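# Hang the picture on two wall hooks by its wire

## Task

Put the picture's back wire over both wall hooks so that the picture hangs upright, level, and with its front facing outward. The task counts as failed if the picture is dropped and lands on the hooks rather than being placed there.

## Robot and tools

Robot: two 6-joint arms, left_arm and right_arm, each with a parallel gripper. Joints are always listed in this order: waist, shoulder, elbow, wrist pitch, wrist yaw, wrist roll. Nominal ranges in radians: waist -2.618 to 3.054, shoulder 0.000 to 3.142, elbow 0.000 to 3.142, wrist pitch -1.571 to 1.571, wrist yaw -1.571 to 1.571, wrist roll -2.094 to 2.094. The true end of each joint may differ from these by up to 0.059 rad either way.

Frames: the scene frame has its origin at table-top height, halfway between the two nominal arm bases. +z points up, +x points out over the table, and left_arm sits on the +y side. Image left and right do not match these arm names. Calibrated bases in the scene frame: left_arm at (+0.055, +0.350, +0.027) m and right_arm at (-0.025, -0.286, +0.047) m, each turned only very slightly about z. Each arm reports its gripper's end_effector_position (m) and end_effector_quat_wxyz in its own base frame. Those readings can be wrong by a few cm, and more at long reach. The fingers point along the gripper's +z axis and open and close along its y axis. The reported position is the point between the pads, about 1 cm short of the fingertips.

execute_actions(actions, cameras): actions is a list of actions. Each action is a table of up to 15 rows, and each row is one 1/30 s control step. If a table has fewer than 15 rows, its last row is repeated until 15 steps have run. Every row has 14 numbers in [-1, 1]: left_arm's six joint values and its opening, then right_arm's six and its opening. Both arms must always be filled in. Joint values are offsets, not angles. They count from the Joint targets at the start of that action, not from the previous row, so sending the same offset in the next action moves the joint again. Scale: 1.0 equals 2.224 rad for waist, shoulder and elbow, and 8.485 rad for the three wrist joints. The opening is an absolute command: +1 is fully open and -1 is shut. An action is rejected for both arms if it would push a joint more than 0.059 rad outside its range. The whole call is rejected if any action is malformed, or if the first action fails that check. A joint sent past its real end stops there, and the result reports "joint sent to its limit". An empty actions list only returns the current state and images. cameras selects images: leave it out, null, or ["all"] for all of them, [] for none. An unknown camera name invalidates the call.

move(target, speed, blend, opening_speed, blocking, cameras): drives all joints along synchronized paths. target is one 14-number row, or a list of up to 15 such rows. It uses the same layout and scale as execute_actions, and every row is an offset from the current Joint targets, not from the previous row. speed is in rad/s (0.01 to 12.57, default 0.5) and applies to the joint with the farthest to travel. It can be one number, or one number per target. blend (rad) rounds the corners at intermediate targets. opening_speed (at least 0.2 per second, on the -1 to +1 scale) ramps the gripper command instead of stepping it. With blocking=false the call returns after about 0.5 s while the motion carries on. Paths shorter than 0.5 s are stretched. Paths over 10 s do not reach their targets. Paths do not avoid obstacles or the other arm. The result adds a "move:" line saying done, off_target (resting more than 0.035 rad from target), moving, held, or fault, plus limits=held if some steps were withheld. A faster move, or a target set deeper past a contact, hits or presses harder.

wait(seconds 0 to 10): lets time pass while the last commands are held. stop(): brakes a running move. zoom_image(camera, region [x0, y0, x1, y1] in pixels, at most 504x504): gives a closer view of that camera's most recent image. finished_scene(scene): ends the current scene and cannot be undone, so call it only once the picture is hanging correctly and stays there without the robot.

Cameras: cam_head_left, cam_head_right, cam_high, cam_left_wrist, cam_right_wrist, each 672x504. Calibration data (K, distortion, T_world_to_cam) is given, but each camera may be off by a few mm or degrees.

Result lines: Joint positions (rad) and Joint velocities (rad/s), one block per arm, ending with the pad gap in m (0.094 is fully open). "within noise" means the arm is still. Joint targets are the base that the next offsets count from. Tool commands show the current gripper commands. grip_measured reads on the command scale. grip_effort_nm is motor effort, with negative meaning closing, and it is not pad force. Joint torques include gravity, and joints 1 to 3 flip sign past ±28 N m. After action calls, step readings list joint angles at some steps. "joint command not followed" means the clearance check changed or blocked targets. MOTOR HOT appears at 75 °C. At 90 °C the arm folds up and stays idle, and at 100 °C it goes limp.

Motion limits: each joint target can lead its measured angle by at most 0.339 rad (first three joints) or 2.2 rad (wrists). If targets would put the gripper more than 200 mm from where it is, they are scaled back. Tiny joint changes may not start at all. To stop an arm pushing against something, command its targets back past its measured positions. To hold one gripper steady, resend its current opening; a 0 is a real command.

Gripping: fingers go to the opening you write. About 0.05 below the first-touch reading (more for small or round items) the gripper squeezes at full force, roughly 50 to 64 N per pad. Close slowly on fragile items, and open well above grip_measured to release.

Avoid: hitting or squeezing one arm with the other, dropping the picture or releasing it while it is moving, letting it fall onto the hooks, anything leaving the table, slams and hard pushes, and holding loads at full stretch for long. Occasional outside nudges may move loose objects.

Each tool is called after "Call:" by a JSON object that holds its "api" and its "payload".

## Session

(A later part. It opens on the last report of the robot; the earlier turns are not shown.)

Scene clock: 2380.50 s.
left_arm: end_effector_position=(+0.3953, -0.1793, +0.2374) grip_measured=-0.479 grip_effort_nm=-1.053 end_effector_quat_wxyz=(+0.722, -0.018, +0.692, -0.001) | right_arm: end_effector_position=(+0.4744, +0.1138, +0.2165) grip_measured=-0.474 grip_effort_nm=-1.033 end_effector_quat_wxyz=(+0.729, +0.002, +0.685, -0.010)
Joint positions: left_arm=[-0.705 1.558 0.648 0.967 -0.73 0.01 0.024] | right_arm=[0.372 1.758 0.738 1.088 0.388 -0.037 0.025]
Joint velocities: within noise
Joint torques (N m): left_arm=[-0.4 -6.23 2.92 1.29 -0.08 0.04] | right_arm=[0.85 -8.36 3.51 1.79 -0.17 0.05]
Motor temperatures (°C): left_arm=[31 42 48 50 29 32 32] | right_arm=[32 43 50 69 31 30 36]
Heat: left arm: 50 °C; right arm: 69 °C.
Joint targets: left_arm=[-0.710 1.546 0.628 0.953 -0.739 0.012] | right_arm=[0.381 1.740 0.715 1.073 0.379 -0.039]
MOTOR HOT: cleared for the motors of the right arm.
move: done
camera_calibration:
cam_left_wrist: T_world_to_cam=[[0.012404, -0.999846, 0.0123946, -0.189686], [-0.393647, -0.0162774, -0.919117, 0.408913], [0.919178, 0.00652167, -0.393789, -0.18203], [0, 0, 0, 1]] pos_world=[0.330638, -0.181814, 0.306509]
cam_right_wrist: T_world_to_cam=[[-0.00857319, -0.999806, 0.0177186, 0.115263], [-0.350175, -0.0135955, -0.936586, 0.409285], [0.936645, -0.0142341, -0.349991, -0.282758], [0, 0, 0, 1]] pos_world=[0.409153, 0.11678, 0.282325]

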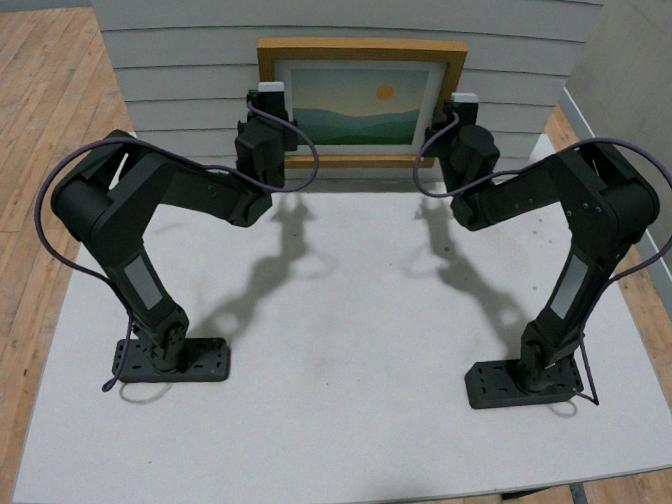

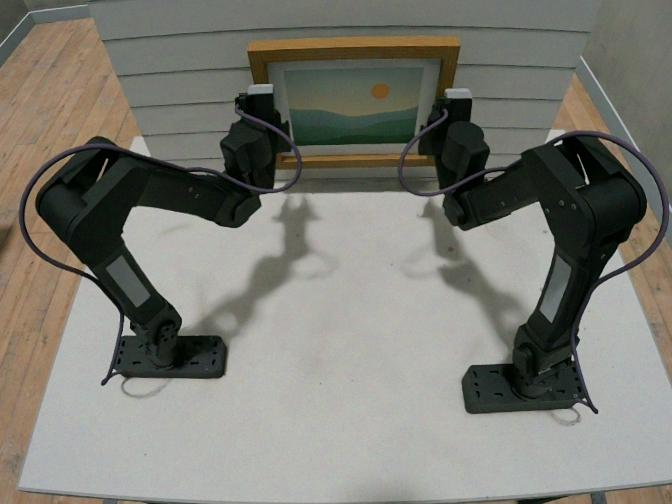

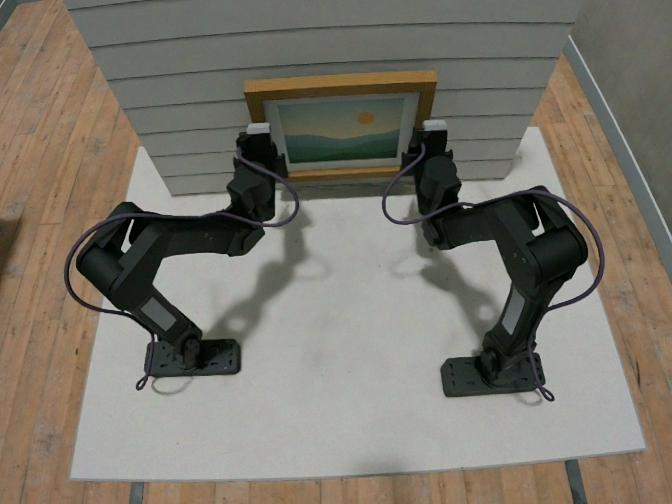

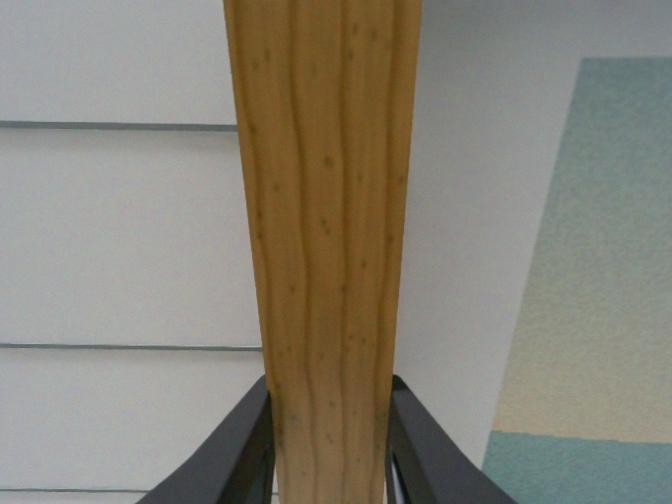

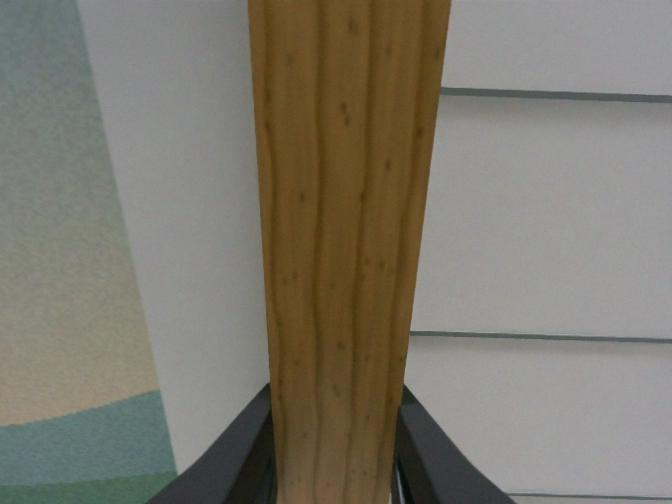

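Call:
{"api": "move", "payload": {"target": [-0.0094, -0.0139, -0.0125, -0.0030, -0.0025, 0, -0.65, 0.0048, -0.0153, -0.0169, -0.0030, 0.0013, 0, -0.65], "speed": 0.06, "cameras": ["cam_left_wrist", "cam_head_left", "cam_high"]}}

Scene clock: 2418.93 s.
left_arm: end_effector_position=(+0.3878, -0.1818, +0.2404) grip_measured=-0.479 grip_effort_nm=-1.048 end_effector_quat_wxyz=(+0.725, -0.015, +0.689, -0.007) | right_arm: end_effector_position=(+0.4662, +0.1154, +0.2198) grip_measured=-0.474 grip_effort_nm=-1.028 end_effector_quat_wxyz=(+0.731, -0.002, +0.682, -0.008)
Joint positions: left_arm=[-0.723 1.534 0.628 0.973 -0.733 0.013 0.024] | right_arm=[0.382 1.729 0.709 1.096 0.39 -0.042 0.025]
Joint velocities: within noise
Joint torques (N m): left_arm=[-0.69 -6.52 2.28 0.96 -0.27 0] | right_arm=[0.96 -8.51 2.66 1.39 -0.1 0.03]
Motor temperatures (°C): left_arm=[31 41 47 47 29 32 32] | right_arm=[32 42 48 63 31 30 36]
Heat: left arm: 47 °C; right arm: 63 °C.
Joint targets: left_arm=[-0.731 1.515 0.600 0.928 -0.761 0.012] | right_arm=[0.392 1.706 0.678 1.048 0.390 -0.039]
move: off_target (left_arm, right_arm); left_arm: the wrist pitch is farthest, 0.045 rad from its target; right_arm: the wrist pitch is farthest, 0.048 rad from its target
camera_calibration:
cam_left_wrist: T_world_to_cam=[[-0.00168156, -0.999868, 0.0161327, -0.187538], [-0.386559, -0.0142287, -0.922155, 0.407065], [0.922263, -0.00778691, -0.386484, -0.179519], [0, 0, 0, 1]] pos_world=[0.322603, -0.183119, 0.309021]
Images, in order (width x height): cam_head_left 672x504, cam_high 672x504, cam_left_wrist 672x504.

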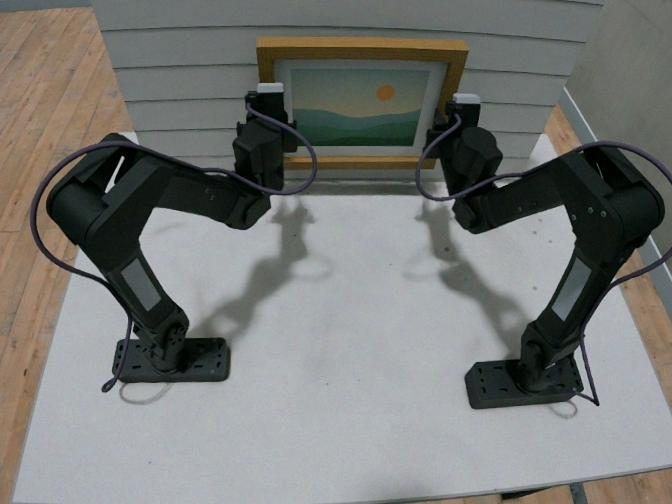

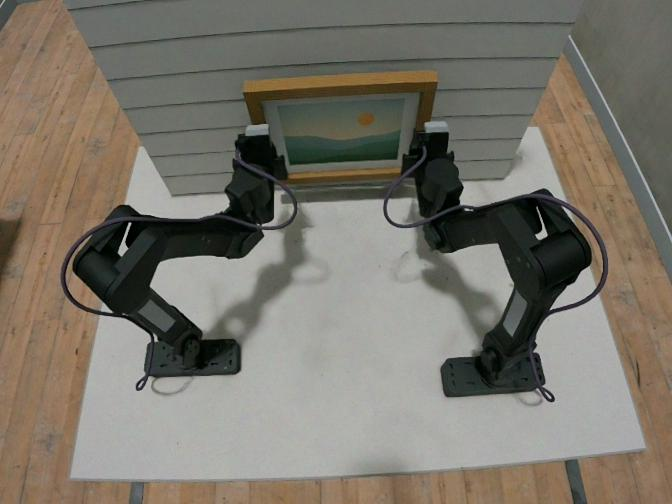

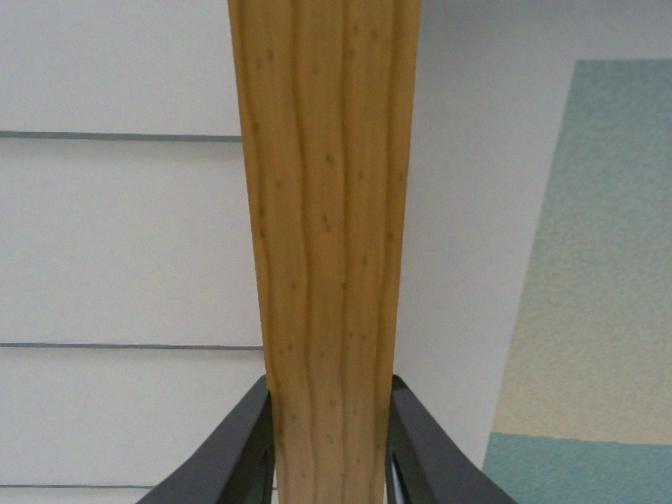

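Call:
{"api": "move", "payload": {"target": [0.0243, 0.0333, 0.0360, 0.0002, 0.0065, 0, -0.65, -0.0126, 0.0369, 0.0459, -0.0015, -0.0034, 0, -0.65], "speed": 0.05, "cameras": ["cam_left_wrist", "cam_right_wrist", "cam_head_left"]}}

Scene clock: 2451.87 s.
left_arm: end_effector_position=(+0.4027, -0.1787, +0.2358) grip_measured=-0.479 grip_effort_nm=-1.053 end_effector_quat_wxyz=(+0.720, -0.014, +0.694, +0.001) | right_arm: end_effector_position=(+0.4795, +0.1161, +0.2146) grip_measured=-0.474 grip_effort_nm=-1.038 end_effector_quat_wxyz=(+0.724, +0.000, +0.689, -0.010)
Joint positions: left_arm=[-0.686 1.577 0.666 0.96 -0.708 0.013 0.024] | right_arm=[0.372 1.771 0.761 1.063 0.385 -0.034 0.025]
Joint velocities: within noise
Joint torques (N m): left_arm=[0.75 -4.56 5.33 1.13 0.06 0.02] | right_arm=[-0.81 -5.94 6.8 1.57 -0.32 -0.03]
Motor temperatures (°C): left_arm=[31 42 47 45 29 32 32] | right_arm=[32 41 47 59 31 30 36]
Heat: left arm: 47 °C; right arm: 59 °C.
Joint targets: left_arm=[-0.677 1.589 0.680 0.929 -0.706 0.012] | right_arm=[0.364 1.788 0.780 1.035 0.361 -0.038]
move: done
camera_calibration:
cam_left_wrist: T_world_to_cam=[[0.0103625, -0.999941, 0.00330597, -0.186225], [-0.398635, -0.00716313, -0.917082, 0.413583], [0.917051, 0.0081854, -0.398686, -0.187163], [0, 0, 0, 1]] pos_world=[0.338436, -0.181719, 0.305286]
cam_right_wrist: T_world_to_cam=[[-0.00544547, -0.999785, 0.0200253, 0.115688], [-0.362257, -0.0166931, -0.931929, 0.414502], [0.932062, -0.0123291, -0.362088, -0.283609], [0, 0, 0, 1]] pos_world=[0.415127, 0.119086, 0.281278]
Images, in order (width x height): cam_head_left 672x504, cam_left_wrist 672x504, cam_right_wrist 672x504.

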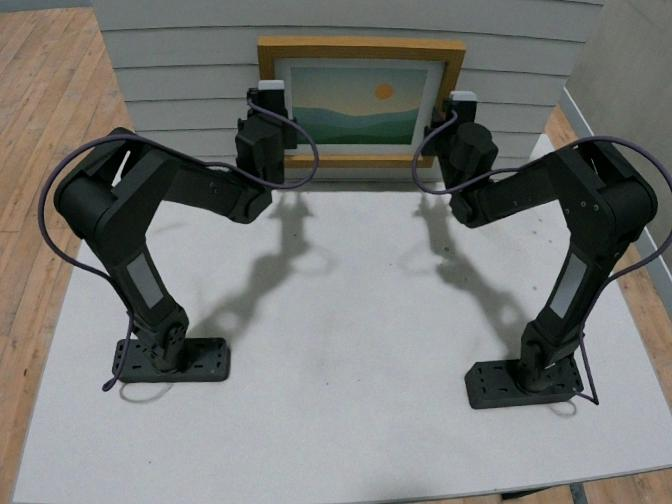

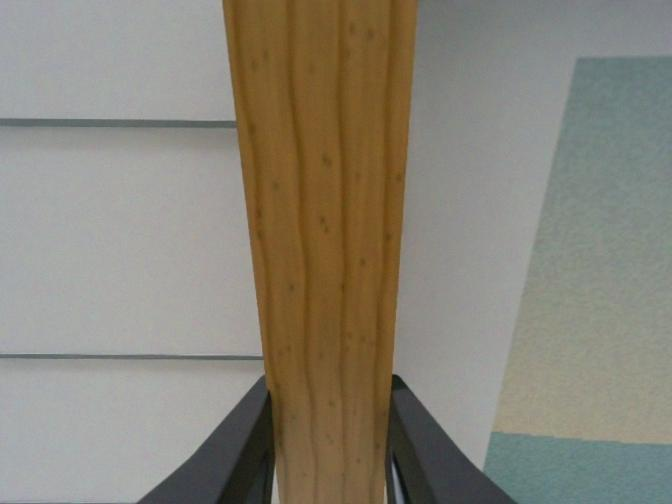

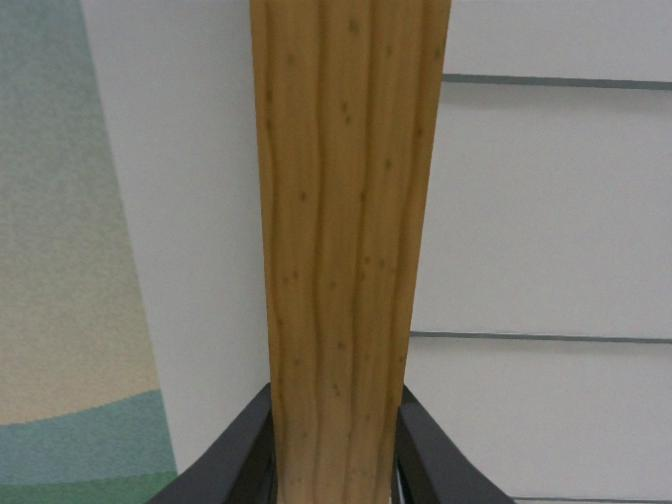

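Call:
{"api": "move", "payload": {"target": [0, 0, 0, 0, 0, 0, -0.3, 0, 0, 0, 0, 0, 0, -0.65], "opening_speed": 0.2, "cameras": ["cam_left_wrist", "cam_right_wrist", "cam_head_left"]}}

Scene clock: 2468.47 s.
left_arm: end_effector_position=(+0.4033, -0.1781, +0.2315) grip_measured=-0.302 grip_effort_nm=0.076 end_effector_quat_wxyz=(+0.714, -0.010, +0.700, +0.006) | right_arm: end_effector_position=(+0.4801, +0.1155, +0.2151) grip_measured=-0.474 grip_effort_nm=-1.038 end_effector_quat_wxyz=(+0.725, +0.000, +0.689, -0.011)
Joint positions: left_arm=[-0.684 1.577 0.666 0.939 -0.707 0.013 0.033] | right_arm=[0.37 1.771 0.764 1.061 0.385 -0.035 0.025]
Joint velocities: within noise
Joint torques (N m): left_arm=[0.62 -4.52 5.27 1.37 0.04 0.02] | right_arm=[-0.42 -5.79 6.74 1.61 -0.37 0.05]
Motor temperatures (°C): left_arm=[31 41 48 44 29 32 32] | right_arm=[32 41 48 58 31 30 36]
Heat: left arm: 48 °C; right arm: 58 °C.
Joint targets: left_arm=[-0.677 1.589 0.680 0.930 -0.705 0.012] | right_arm=[0.364 1.788 0.780 1.035 0.361 -0.039]
move: done
camera_calibration:
cam_left_wrist: T_world_to_cam=[[0.011442, -0.999882, -0.0102088, -0.182913], [-0.413529, 0.00456385, -0.91048, 0.416408], [0.910419, 0.0146394, -0.413428, -0.182176], [0, 0, 0, 1]] pos_world=[0.340146, -0.182125, 0.301947]
cam_right_wrist: T_world_to_cam=[[-0.006958, -0.99977, 0.0202893, 0.115828], [-0.361985, -0.0163955, -0.93204, 0.415027], [0.932158, -0.0138295, -0.361788, -0.283848], [0, 0, 0, 1]] pos_world=[0.415631, 0.118681, 0.281778]
Images, in order (width x height): cam_head_left 672x504, cam_left_wrist 672x504, cam_right_wrist 672x504.

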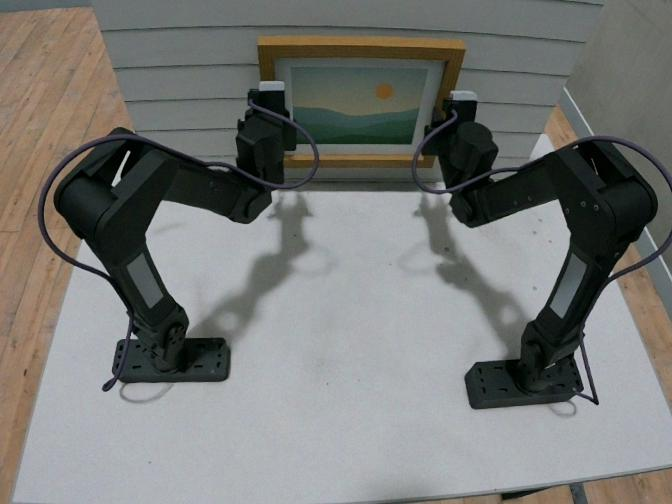

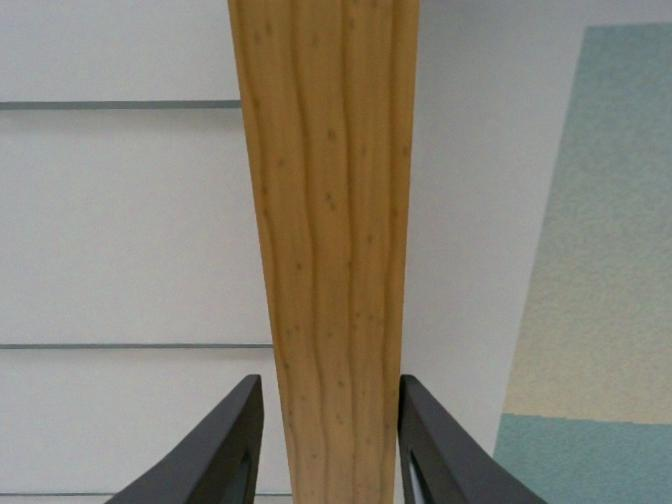

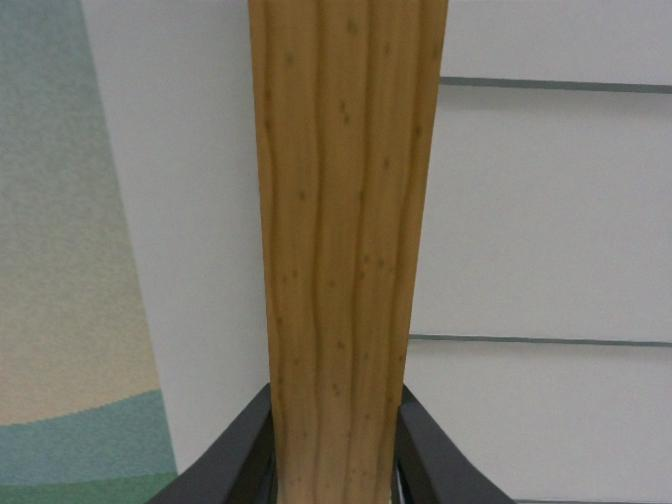

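Call:
{"api": "move", "payload": {"target": [0, 0, 0, 0, 0, 0, 0.6, 0, 0, 0, 0, 0, 0, -0.3], "opening_speed": 0.25, "cameras": ["cam_left_wrist", "cam_right_wrist", "cam_head_left", "cam_head_right"]}}

Scene clock: 2478.87 s.
left_arm: end_effector_position=(+0.4033, -0.1781, +0.2314) grip_measured=+0.598 grip_effort_nm=0.071 end_effector_quat_wxyz=(+0.714, -0.010, +0.700, +0.007) | right_arm: end_effector_position=(+0.4808, +0.1173, +0.2046) grip_measured=-0.302 grip_effort_nm=0.110 end_effector_quat_wxyz=(+0.712, -0.010, +0.702, -0.015)
Joint positions: left_arm=[-0.684 1.577 0.666 0.938 -0.707 0.013 0.075] | right_arm=[0.37 1.776 0.764 1.025 0.377 -0.042 0.033]
Joint velocities: within noise
Joint torques (N m): left_arm=[0.58 -4.64 5.29 1.39 0.03 0.02] | right_arm=[-0.68 -6.09 6.64 2.06 -0.21 0.08]
Motor temperatures (°C): left_arm=[31 40 48 44 29 32 31] | right_arm=[32 41 49 58 31 30 36]
Heat: left arm: 48 °C; right arm: 58 °C.
Joint targets: left_arm=[-0.677 1.589 0.680 0.929 -0.705 0.012] | right_arm=[0.364 1.788 0.780 1.035 0.361 -0.039]
move: done
camera_calibration:
cam_left_wrist: T_world_to_cam=[[0.01141, -0.999877, -0.0107534, -0.182738], [-0.414064, 0.00506431, -0.910234, 0.416515], [0.910176, 0.0148384, -0.413955, -0.18194], [0, 0, 0, 1]] pos_world=[0.340147, -0.182125, 0.301846]
cam_right_wrist: T_world_to_cam=[[0.00189973, -0.999117, 0.041982, 0.108983], [-0.396234, -0.0392979, -0.917308, 0.421673], [0.918148, -0.0148921, -0.395959, -0.274552], [0, 0, 0, 1]] pos_world=[0.418954, 0.121369, 0.273517]
Images, in order (width x height): cam_head_left 672x504, cam_head_right 672x504, cam_left_wrist 672x504, cam_right_wrist 672x504.

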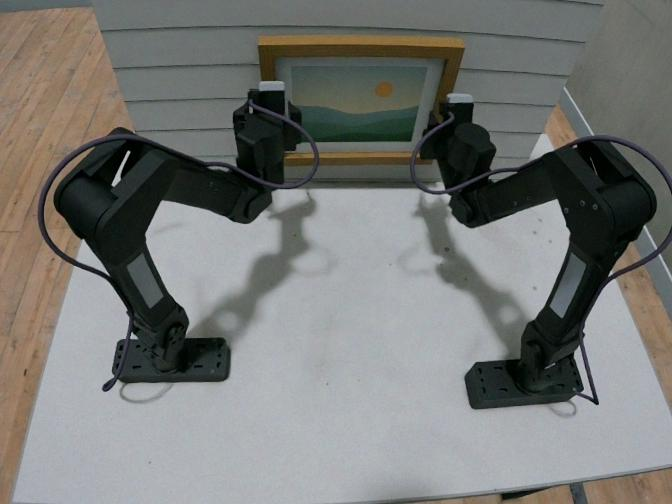

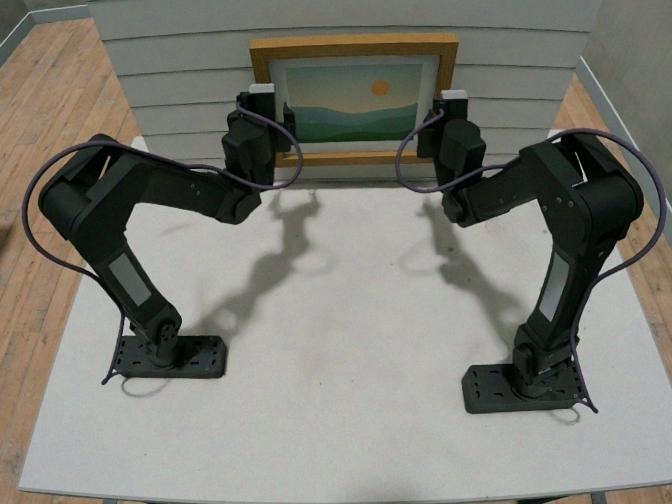

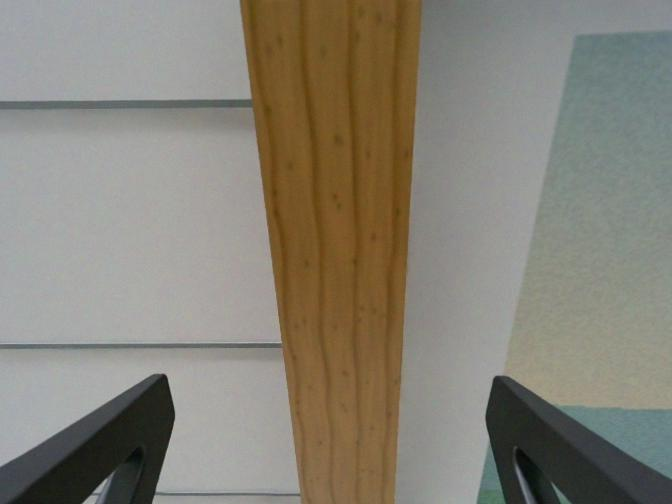

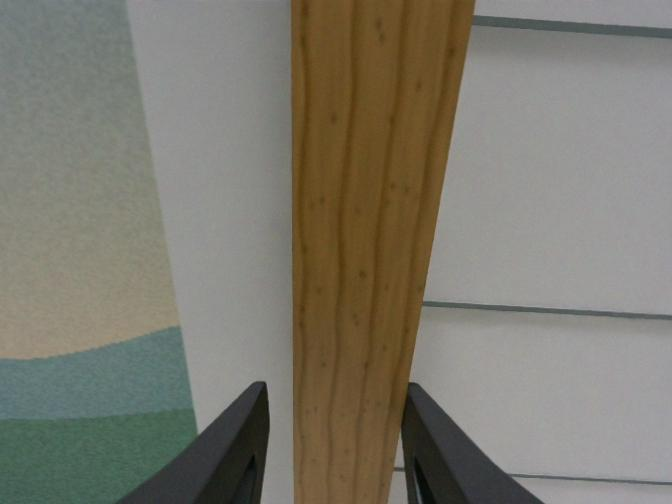

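Call:
{"api": "move", "payload": {"target": [[0, 0, 0, 0, 0, 0, 0.6, 0, 0, 0, 0, 0, 0, 0.6], [-0.0468, -0.0692, -0.0625, -0.0018, -0.0123, 0, 0.6, 0.0238, -0.0760, -0.0843, 0.0021, 0.0062, 0, 0.6]], "speed": 0.1, "opening_speed": 0.4}}

Scene clock: 2492.90 s.
left_arm: end_effector_position=(+0.3635, -0.1754, +0.2274) grip_measured=+0.598 grip_effort_nm=0.061 end_effector_quat_wxyz=(+0.711, -0.009, +0.703, +0.010) | right_arm: end_effector_position=(+0.4398, +0.1131, +0.1928) grip_measured=+0.598 grip_effort_nm=0.115 end_effector_quat_wxyz=(+0.698, -0.017, +0.715, -0.020)
Joint positions: left_arm=[-0.775 1.458 0.549 0.924 -0.802 0.013 0.075] | right_arm=[0.408 1.652 0.6 1.026 0.413 -0.042 0.075]
Joint velocities: within noise
Joint torques (N m): left_arm=[-0.53 -6.22 3.66 1.34 -0.08 0] | right_arm=[0.79 -8.73 4.75 2.2 -0.06 0.08]
Motor temperatures (°C): left_arm=[31 40 48 44 29 32 31] | right_arm=[32 42 49 57 31 30 35]
Heat: left arm: 48 °C; right arm: 57 °C.
Joint targets: left_arm=[-0.781 1.435 0.541 0.914 -0.810 0.012] | right_arm=[0.417 1.619 0.592 1.053 0.413 -0.039]
move: done
camera_calibration:
cam_left_wrist: T_world_to_cam=[[0.0150254, -0.999734, -0.0174957, -0.179382], [-0.423511, 0.0094874, -0.905841, 0.399579], [0.905767, 0.0210202, -0.423255, -0.142684], [0, 0, 0, 1]] pos_world=[0.301159, -0.180126, 0.298425]
cam_right_wrist: T_world_to_cam=[[0.0053044, -0.998338, 0.0573937, 0.100786], [-0.429454, -0.0541065, -0.901467, 0.407664], [0.903073, -0.0198662, -0.429027, -0.228049], [0, 0, 0, 1]] pos_world=[0.380483, 0.118145, 0.263872]

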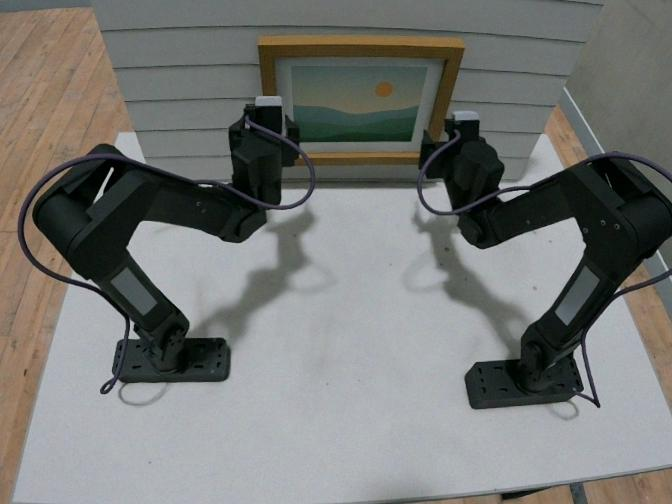

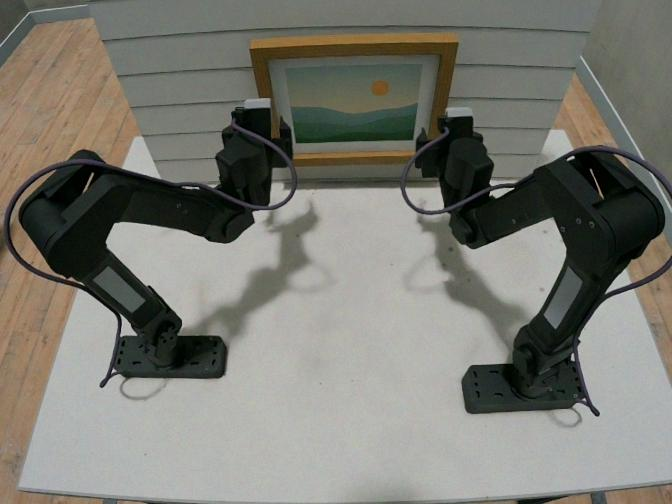

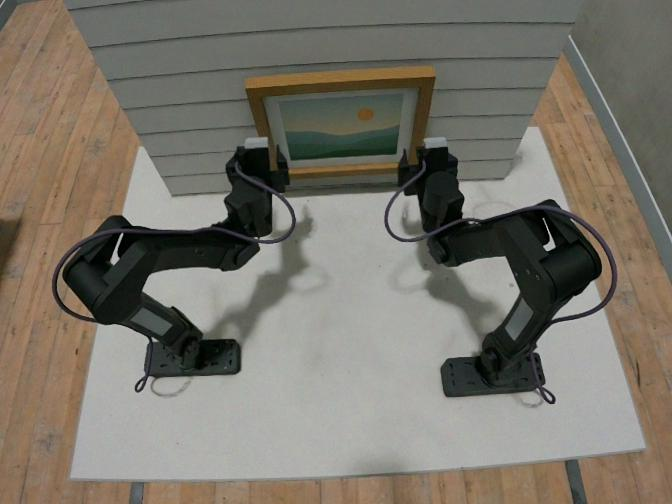

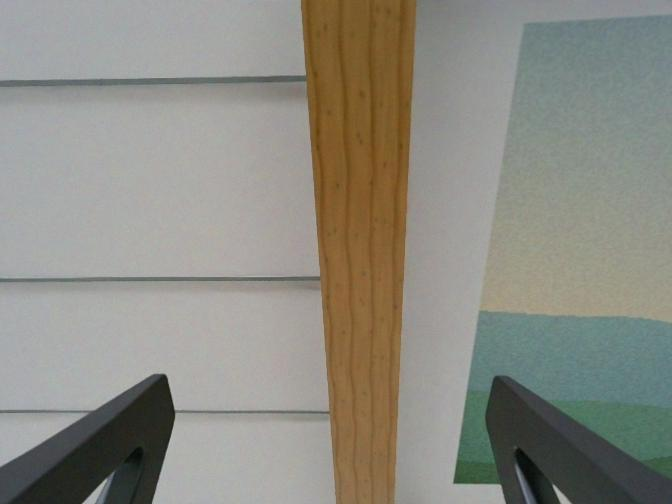

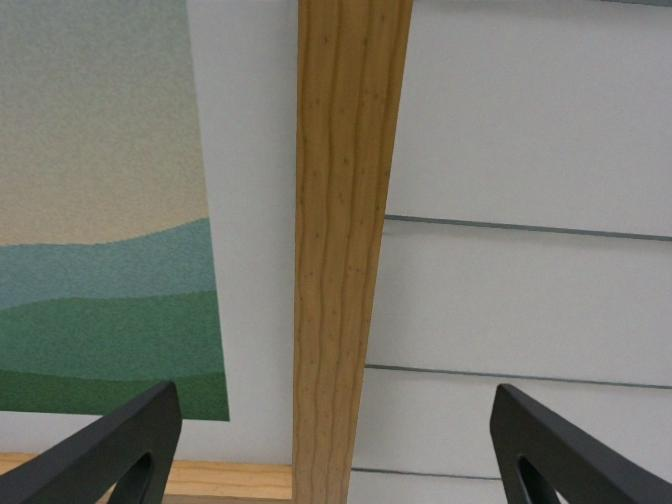

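Call:
{"api": "zoom_image", "payload": {"camera": "cam_head_left", "region": [230, 0, 500, 190]}}

Call:
{"api": "zoom_image", "payload": {"camera": "cam_head_right", "region": [220, 0, 490, 190]}}

Scaled by 1.867 from the camera's 672x504 image, which has a finer 960x720 frame.

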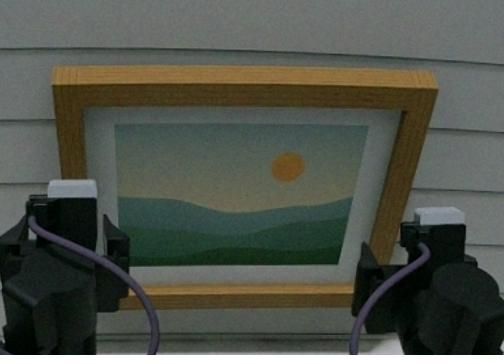

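Scaled by 1.867 from the camera's 672x504 image, which has a finer 960x720 frame.

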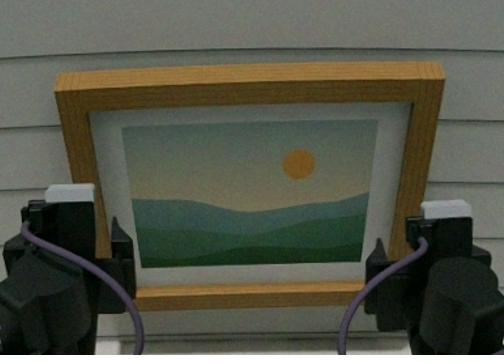

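Call:
{"api": "move", "payload": {"target": [[0, -0.4263, -0.0279, -0.1068, 0, 0, 0.6, 0, -0.5090, -0.0508, -0.1232, 0, 0, 0.6], [0.0814, -0.4263, -0.0279, -0.1068, 0.0601, -0.0014, 0.6, 0.0823, -0.5090, -0.0508, -0.1232, -0.0133, 0.0046, 0.6]], "speed": 0.6, "blend": 0.1}}

Call:
{"api": "zoom_image", "payload": {"camera": "cam_left_wrist", "region": [170, 0, 672, 504]}}

Call:
{"api": "zoom_image", "payload": {"camera": "cam_right_wrist", "region": [0, 0, 504, 504]}}

Scene clock: 2539.00 s.
left_arm: end_effector_position=(+0.2564, -0.1104, +0.3027) grip_measured=+0.598 grip_effort_nm=0.066 end_effector_quat_wxyz=(+0.701, +0.107, +0.698, -0.102) | right_arm: end_effector_position=(+0.2572, +0.1081, +0.2977) grip_measured=+0.598 grip_effort_nm=0.115 end_effector_quat_wxyz=(+0.695, -0.105, +0.705, +0.092)
Joint positions: left_arm=[-0.606 0.496 0.486 0.014 -0.31 0.009 0.075] | right_arm=[0.591 0.498 0.487 -0.007 0.311 -0.011 0.075]
Joint velocities: within noise
Joint torques (N m): left_arm=[0.58 0.36 4.42 1.57 0.12 -0.11] | right_arm=[0.76 -0.43 6.09 2.12 -0.11 0.19]
Motor temperatures (°C): left_arm=[31 40 46 42 29 32 30] | right_arm=[32 43 46 57 30 30 34]
Heat: left arm: 46 °C; right arm: 57 °C.
Joint targets: left_arm=[-0.600 0.486 0.479 0.008 -0.300 0.000] | right_arm=[0.600 0.487 0.479 0.008 0.300 0.000]
move: done
camera_calibration:
cam_left_wrist: T_world_to_cam=[[-0.303587, -0.952525, -0.0230549, -0.0229799], [-0.402902, 0.150264, -0.902824, 0.431243], [0.863426, -0.264797, -0.429393, -0.0339956], [0, 0, 0, 1]] pos_world=[0.196125, -0.0956913, 0.374209]
cam_right_wrist: T_world_to_cam=[[0.285629, -0.958098, 0.0215519, 0.0249814], [-0.400783, -0.139849, -0.905437, 0.426631], [0.870511, 0.249982, -0.423934, -0.0405573], [0, 0, 0, 1]] pos_world=[0.199157, 0.0937373, 0.368556]

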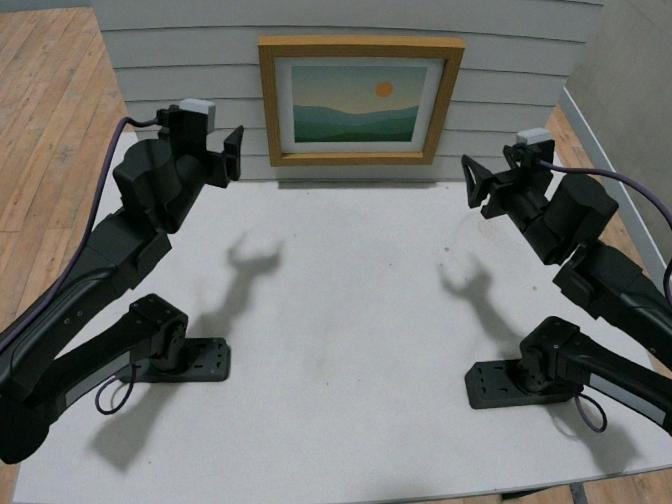

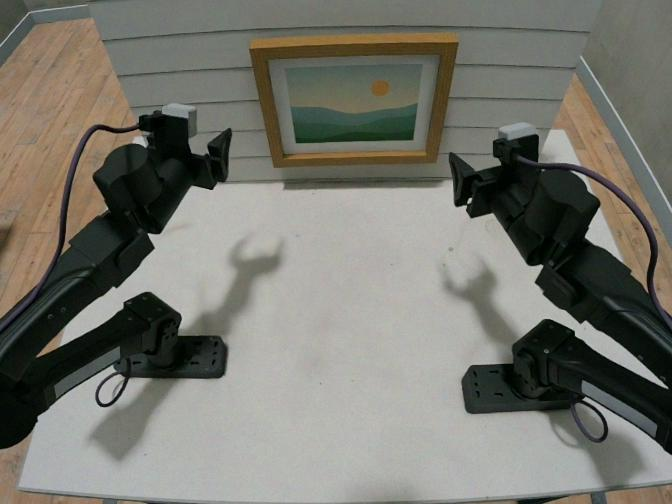

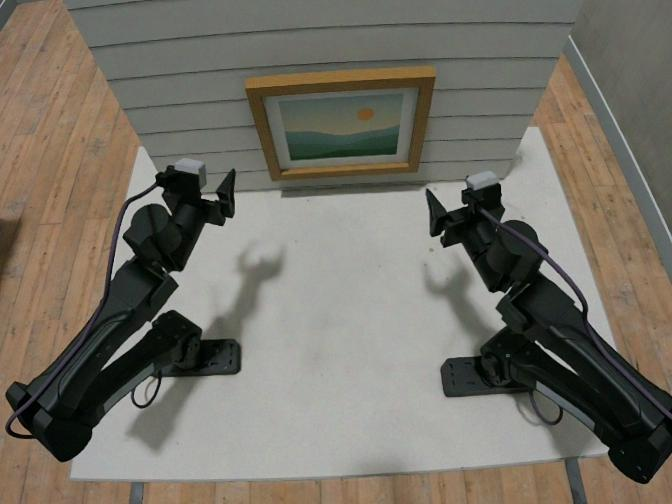

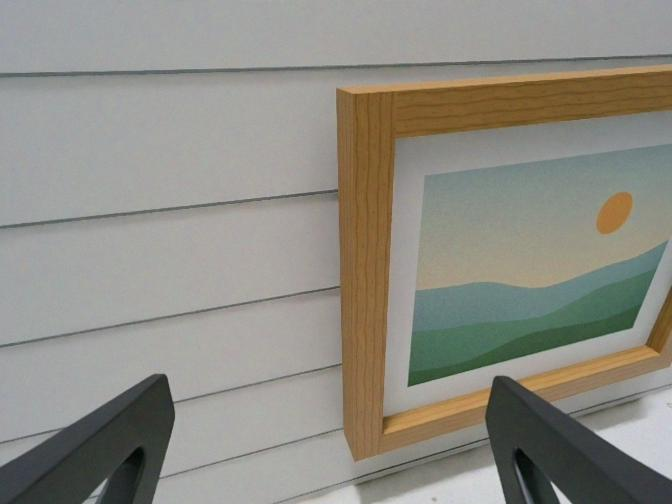

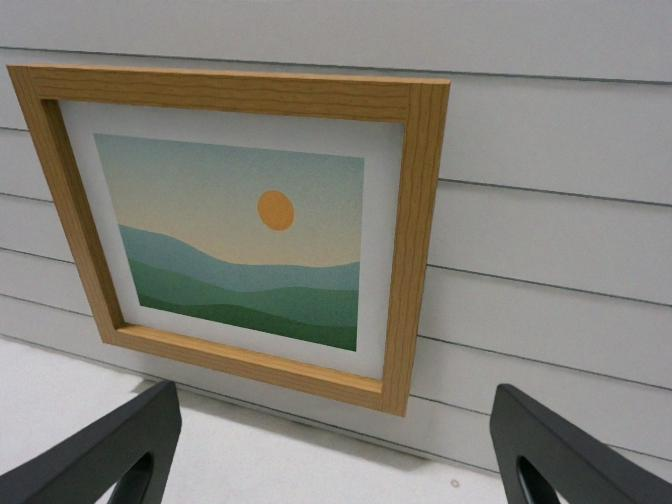

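Scaled by 1.000.

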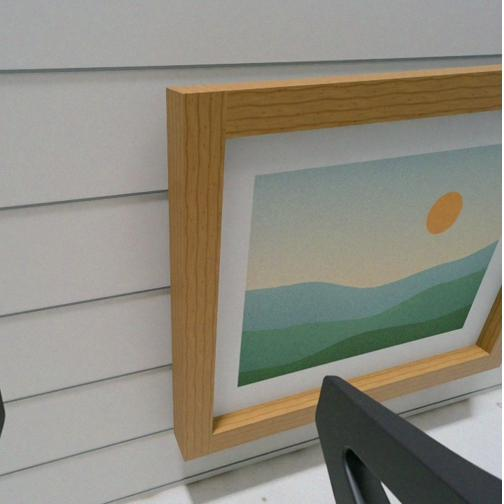

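Scaled by 1.000.

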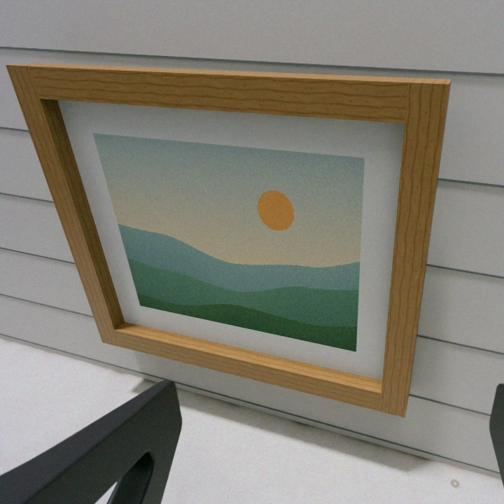

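Call:
{"api": "zoom_image", "payload": {"camera": "cam_right_wrist", "region": [0, 20, 240, 200]}}

Call:
{"api": "zoom_image", "payload": {"camera": "cam_right_wrist", "region": [380, 20, 672, 239]}}

Call:
{"api": "zoom_image", "payload": {"camera": "cam_high", "region": [200, 30, 480, 200]}}

Scaled by 2.100 from the camera's 672x504 image, which has a finer 960x720 frame.

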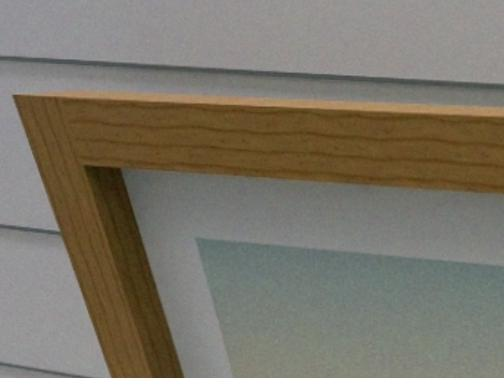

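Scaled by 1.726 from the camera's 672x504 image, which has a finer 960x720 frame.

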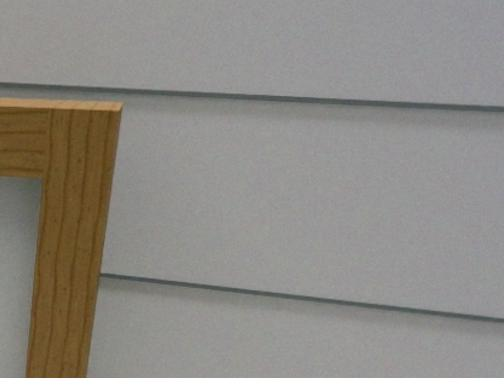

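Scaled by 1.800 from the camera's 672x504 image, which has a finer 960x720 frame.

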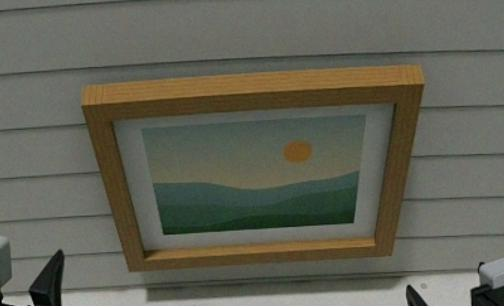

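Call:
{"api": "finished_scene", "payload": {"scene": 1}}

The scene is finished: the task was done.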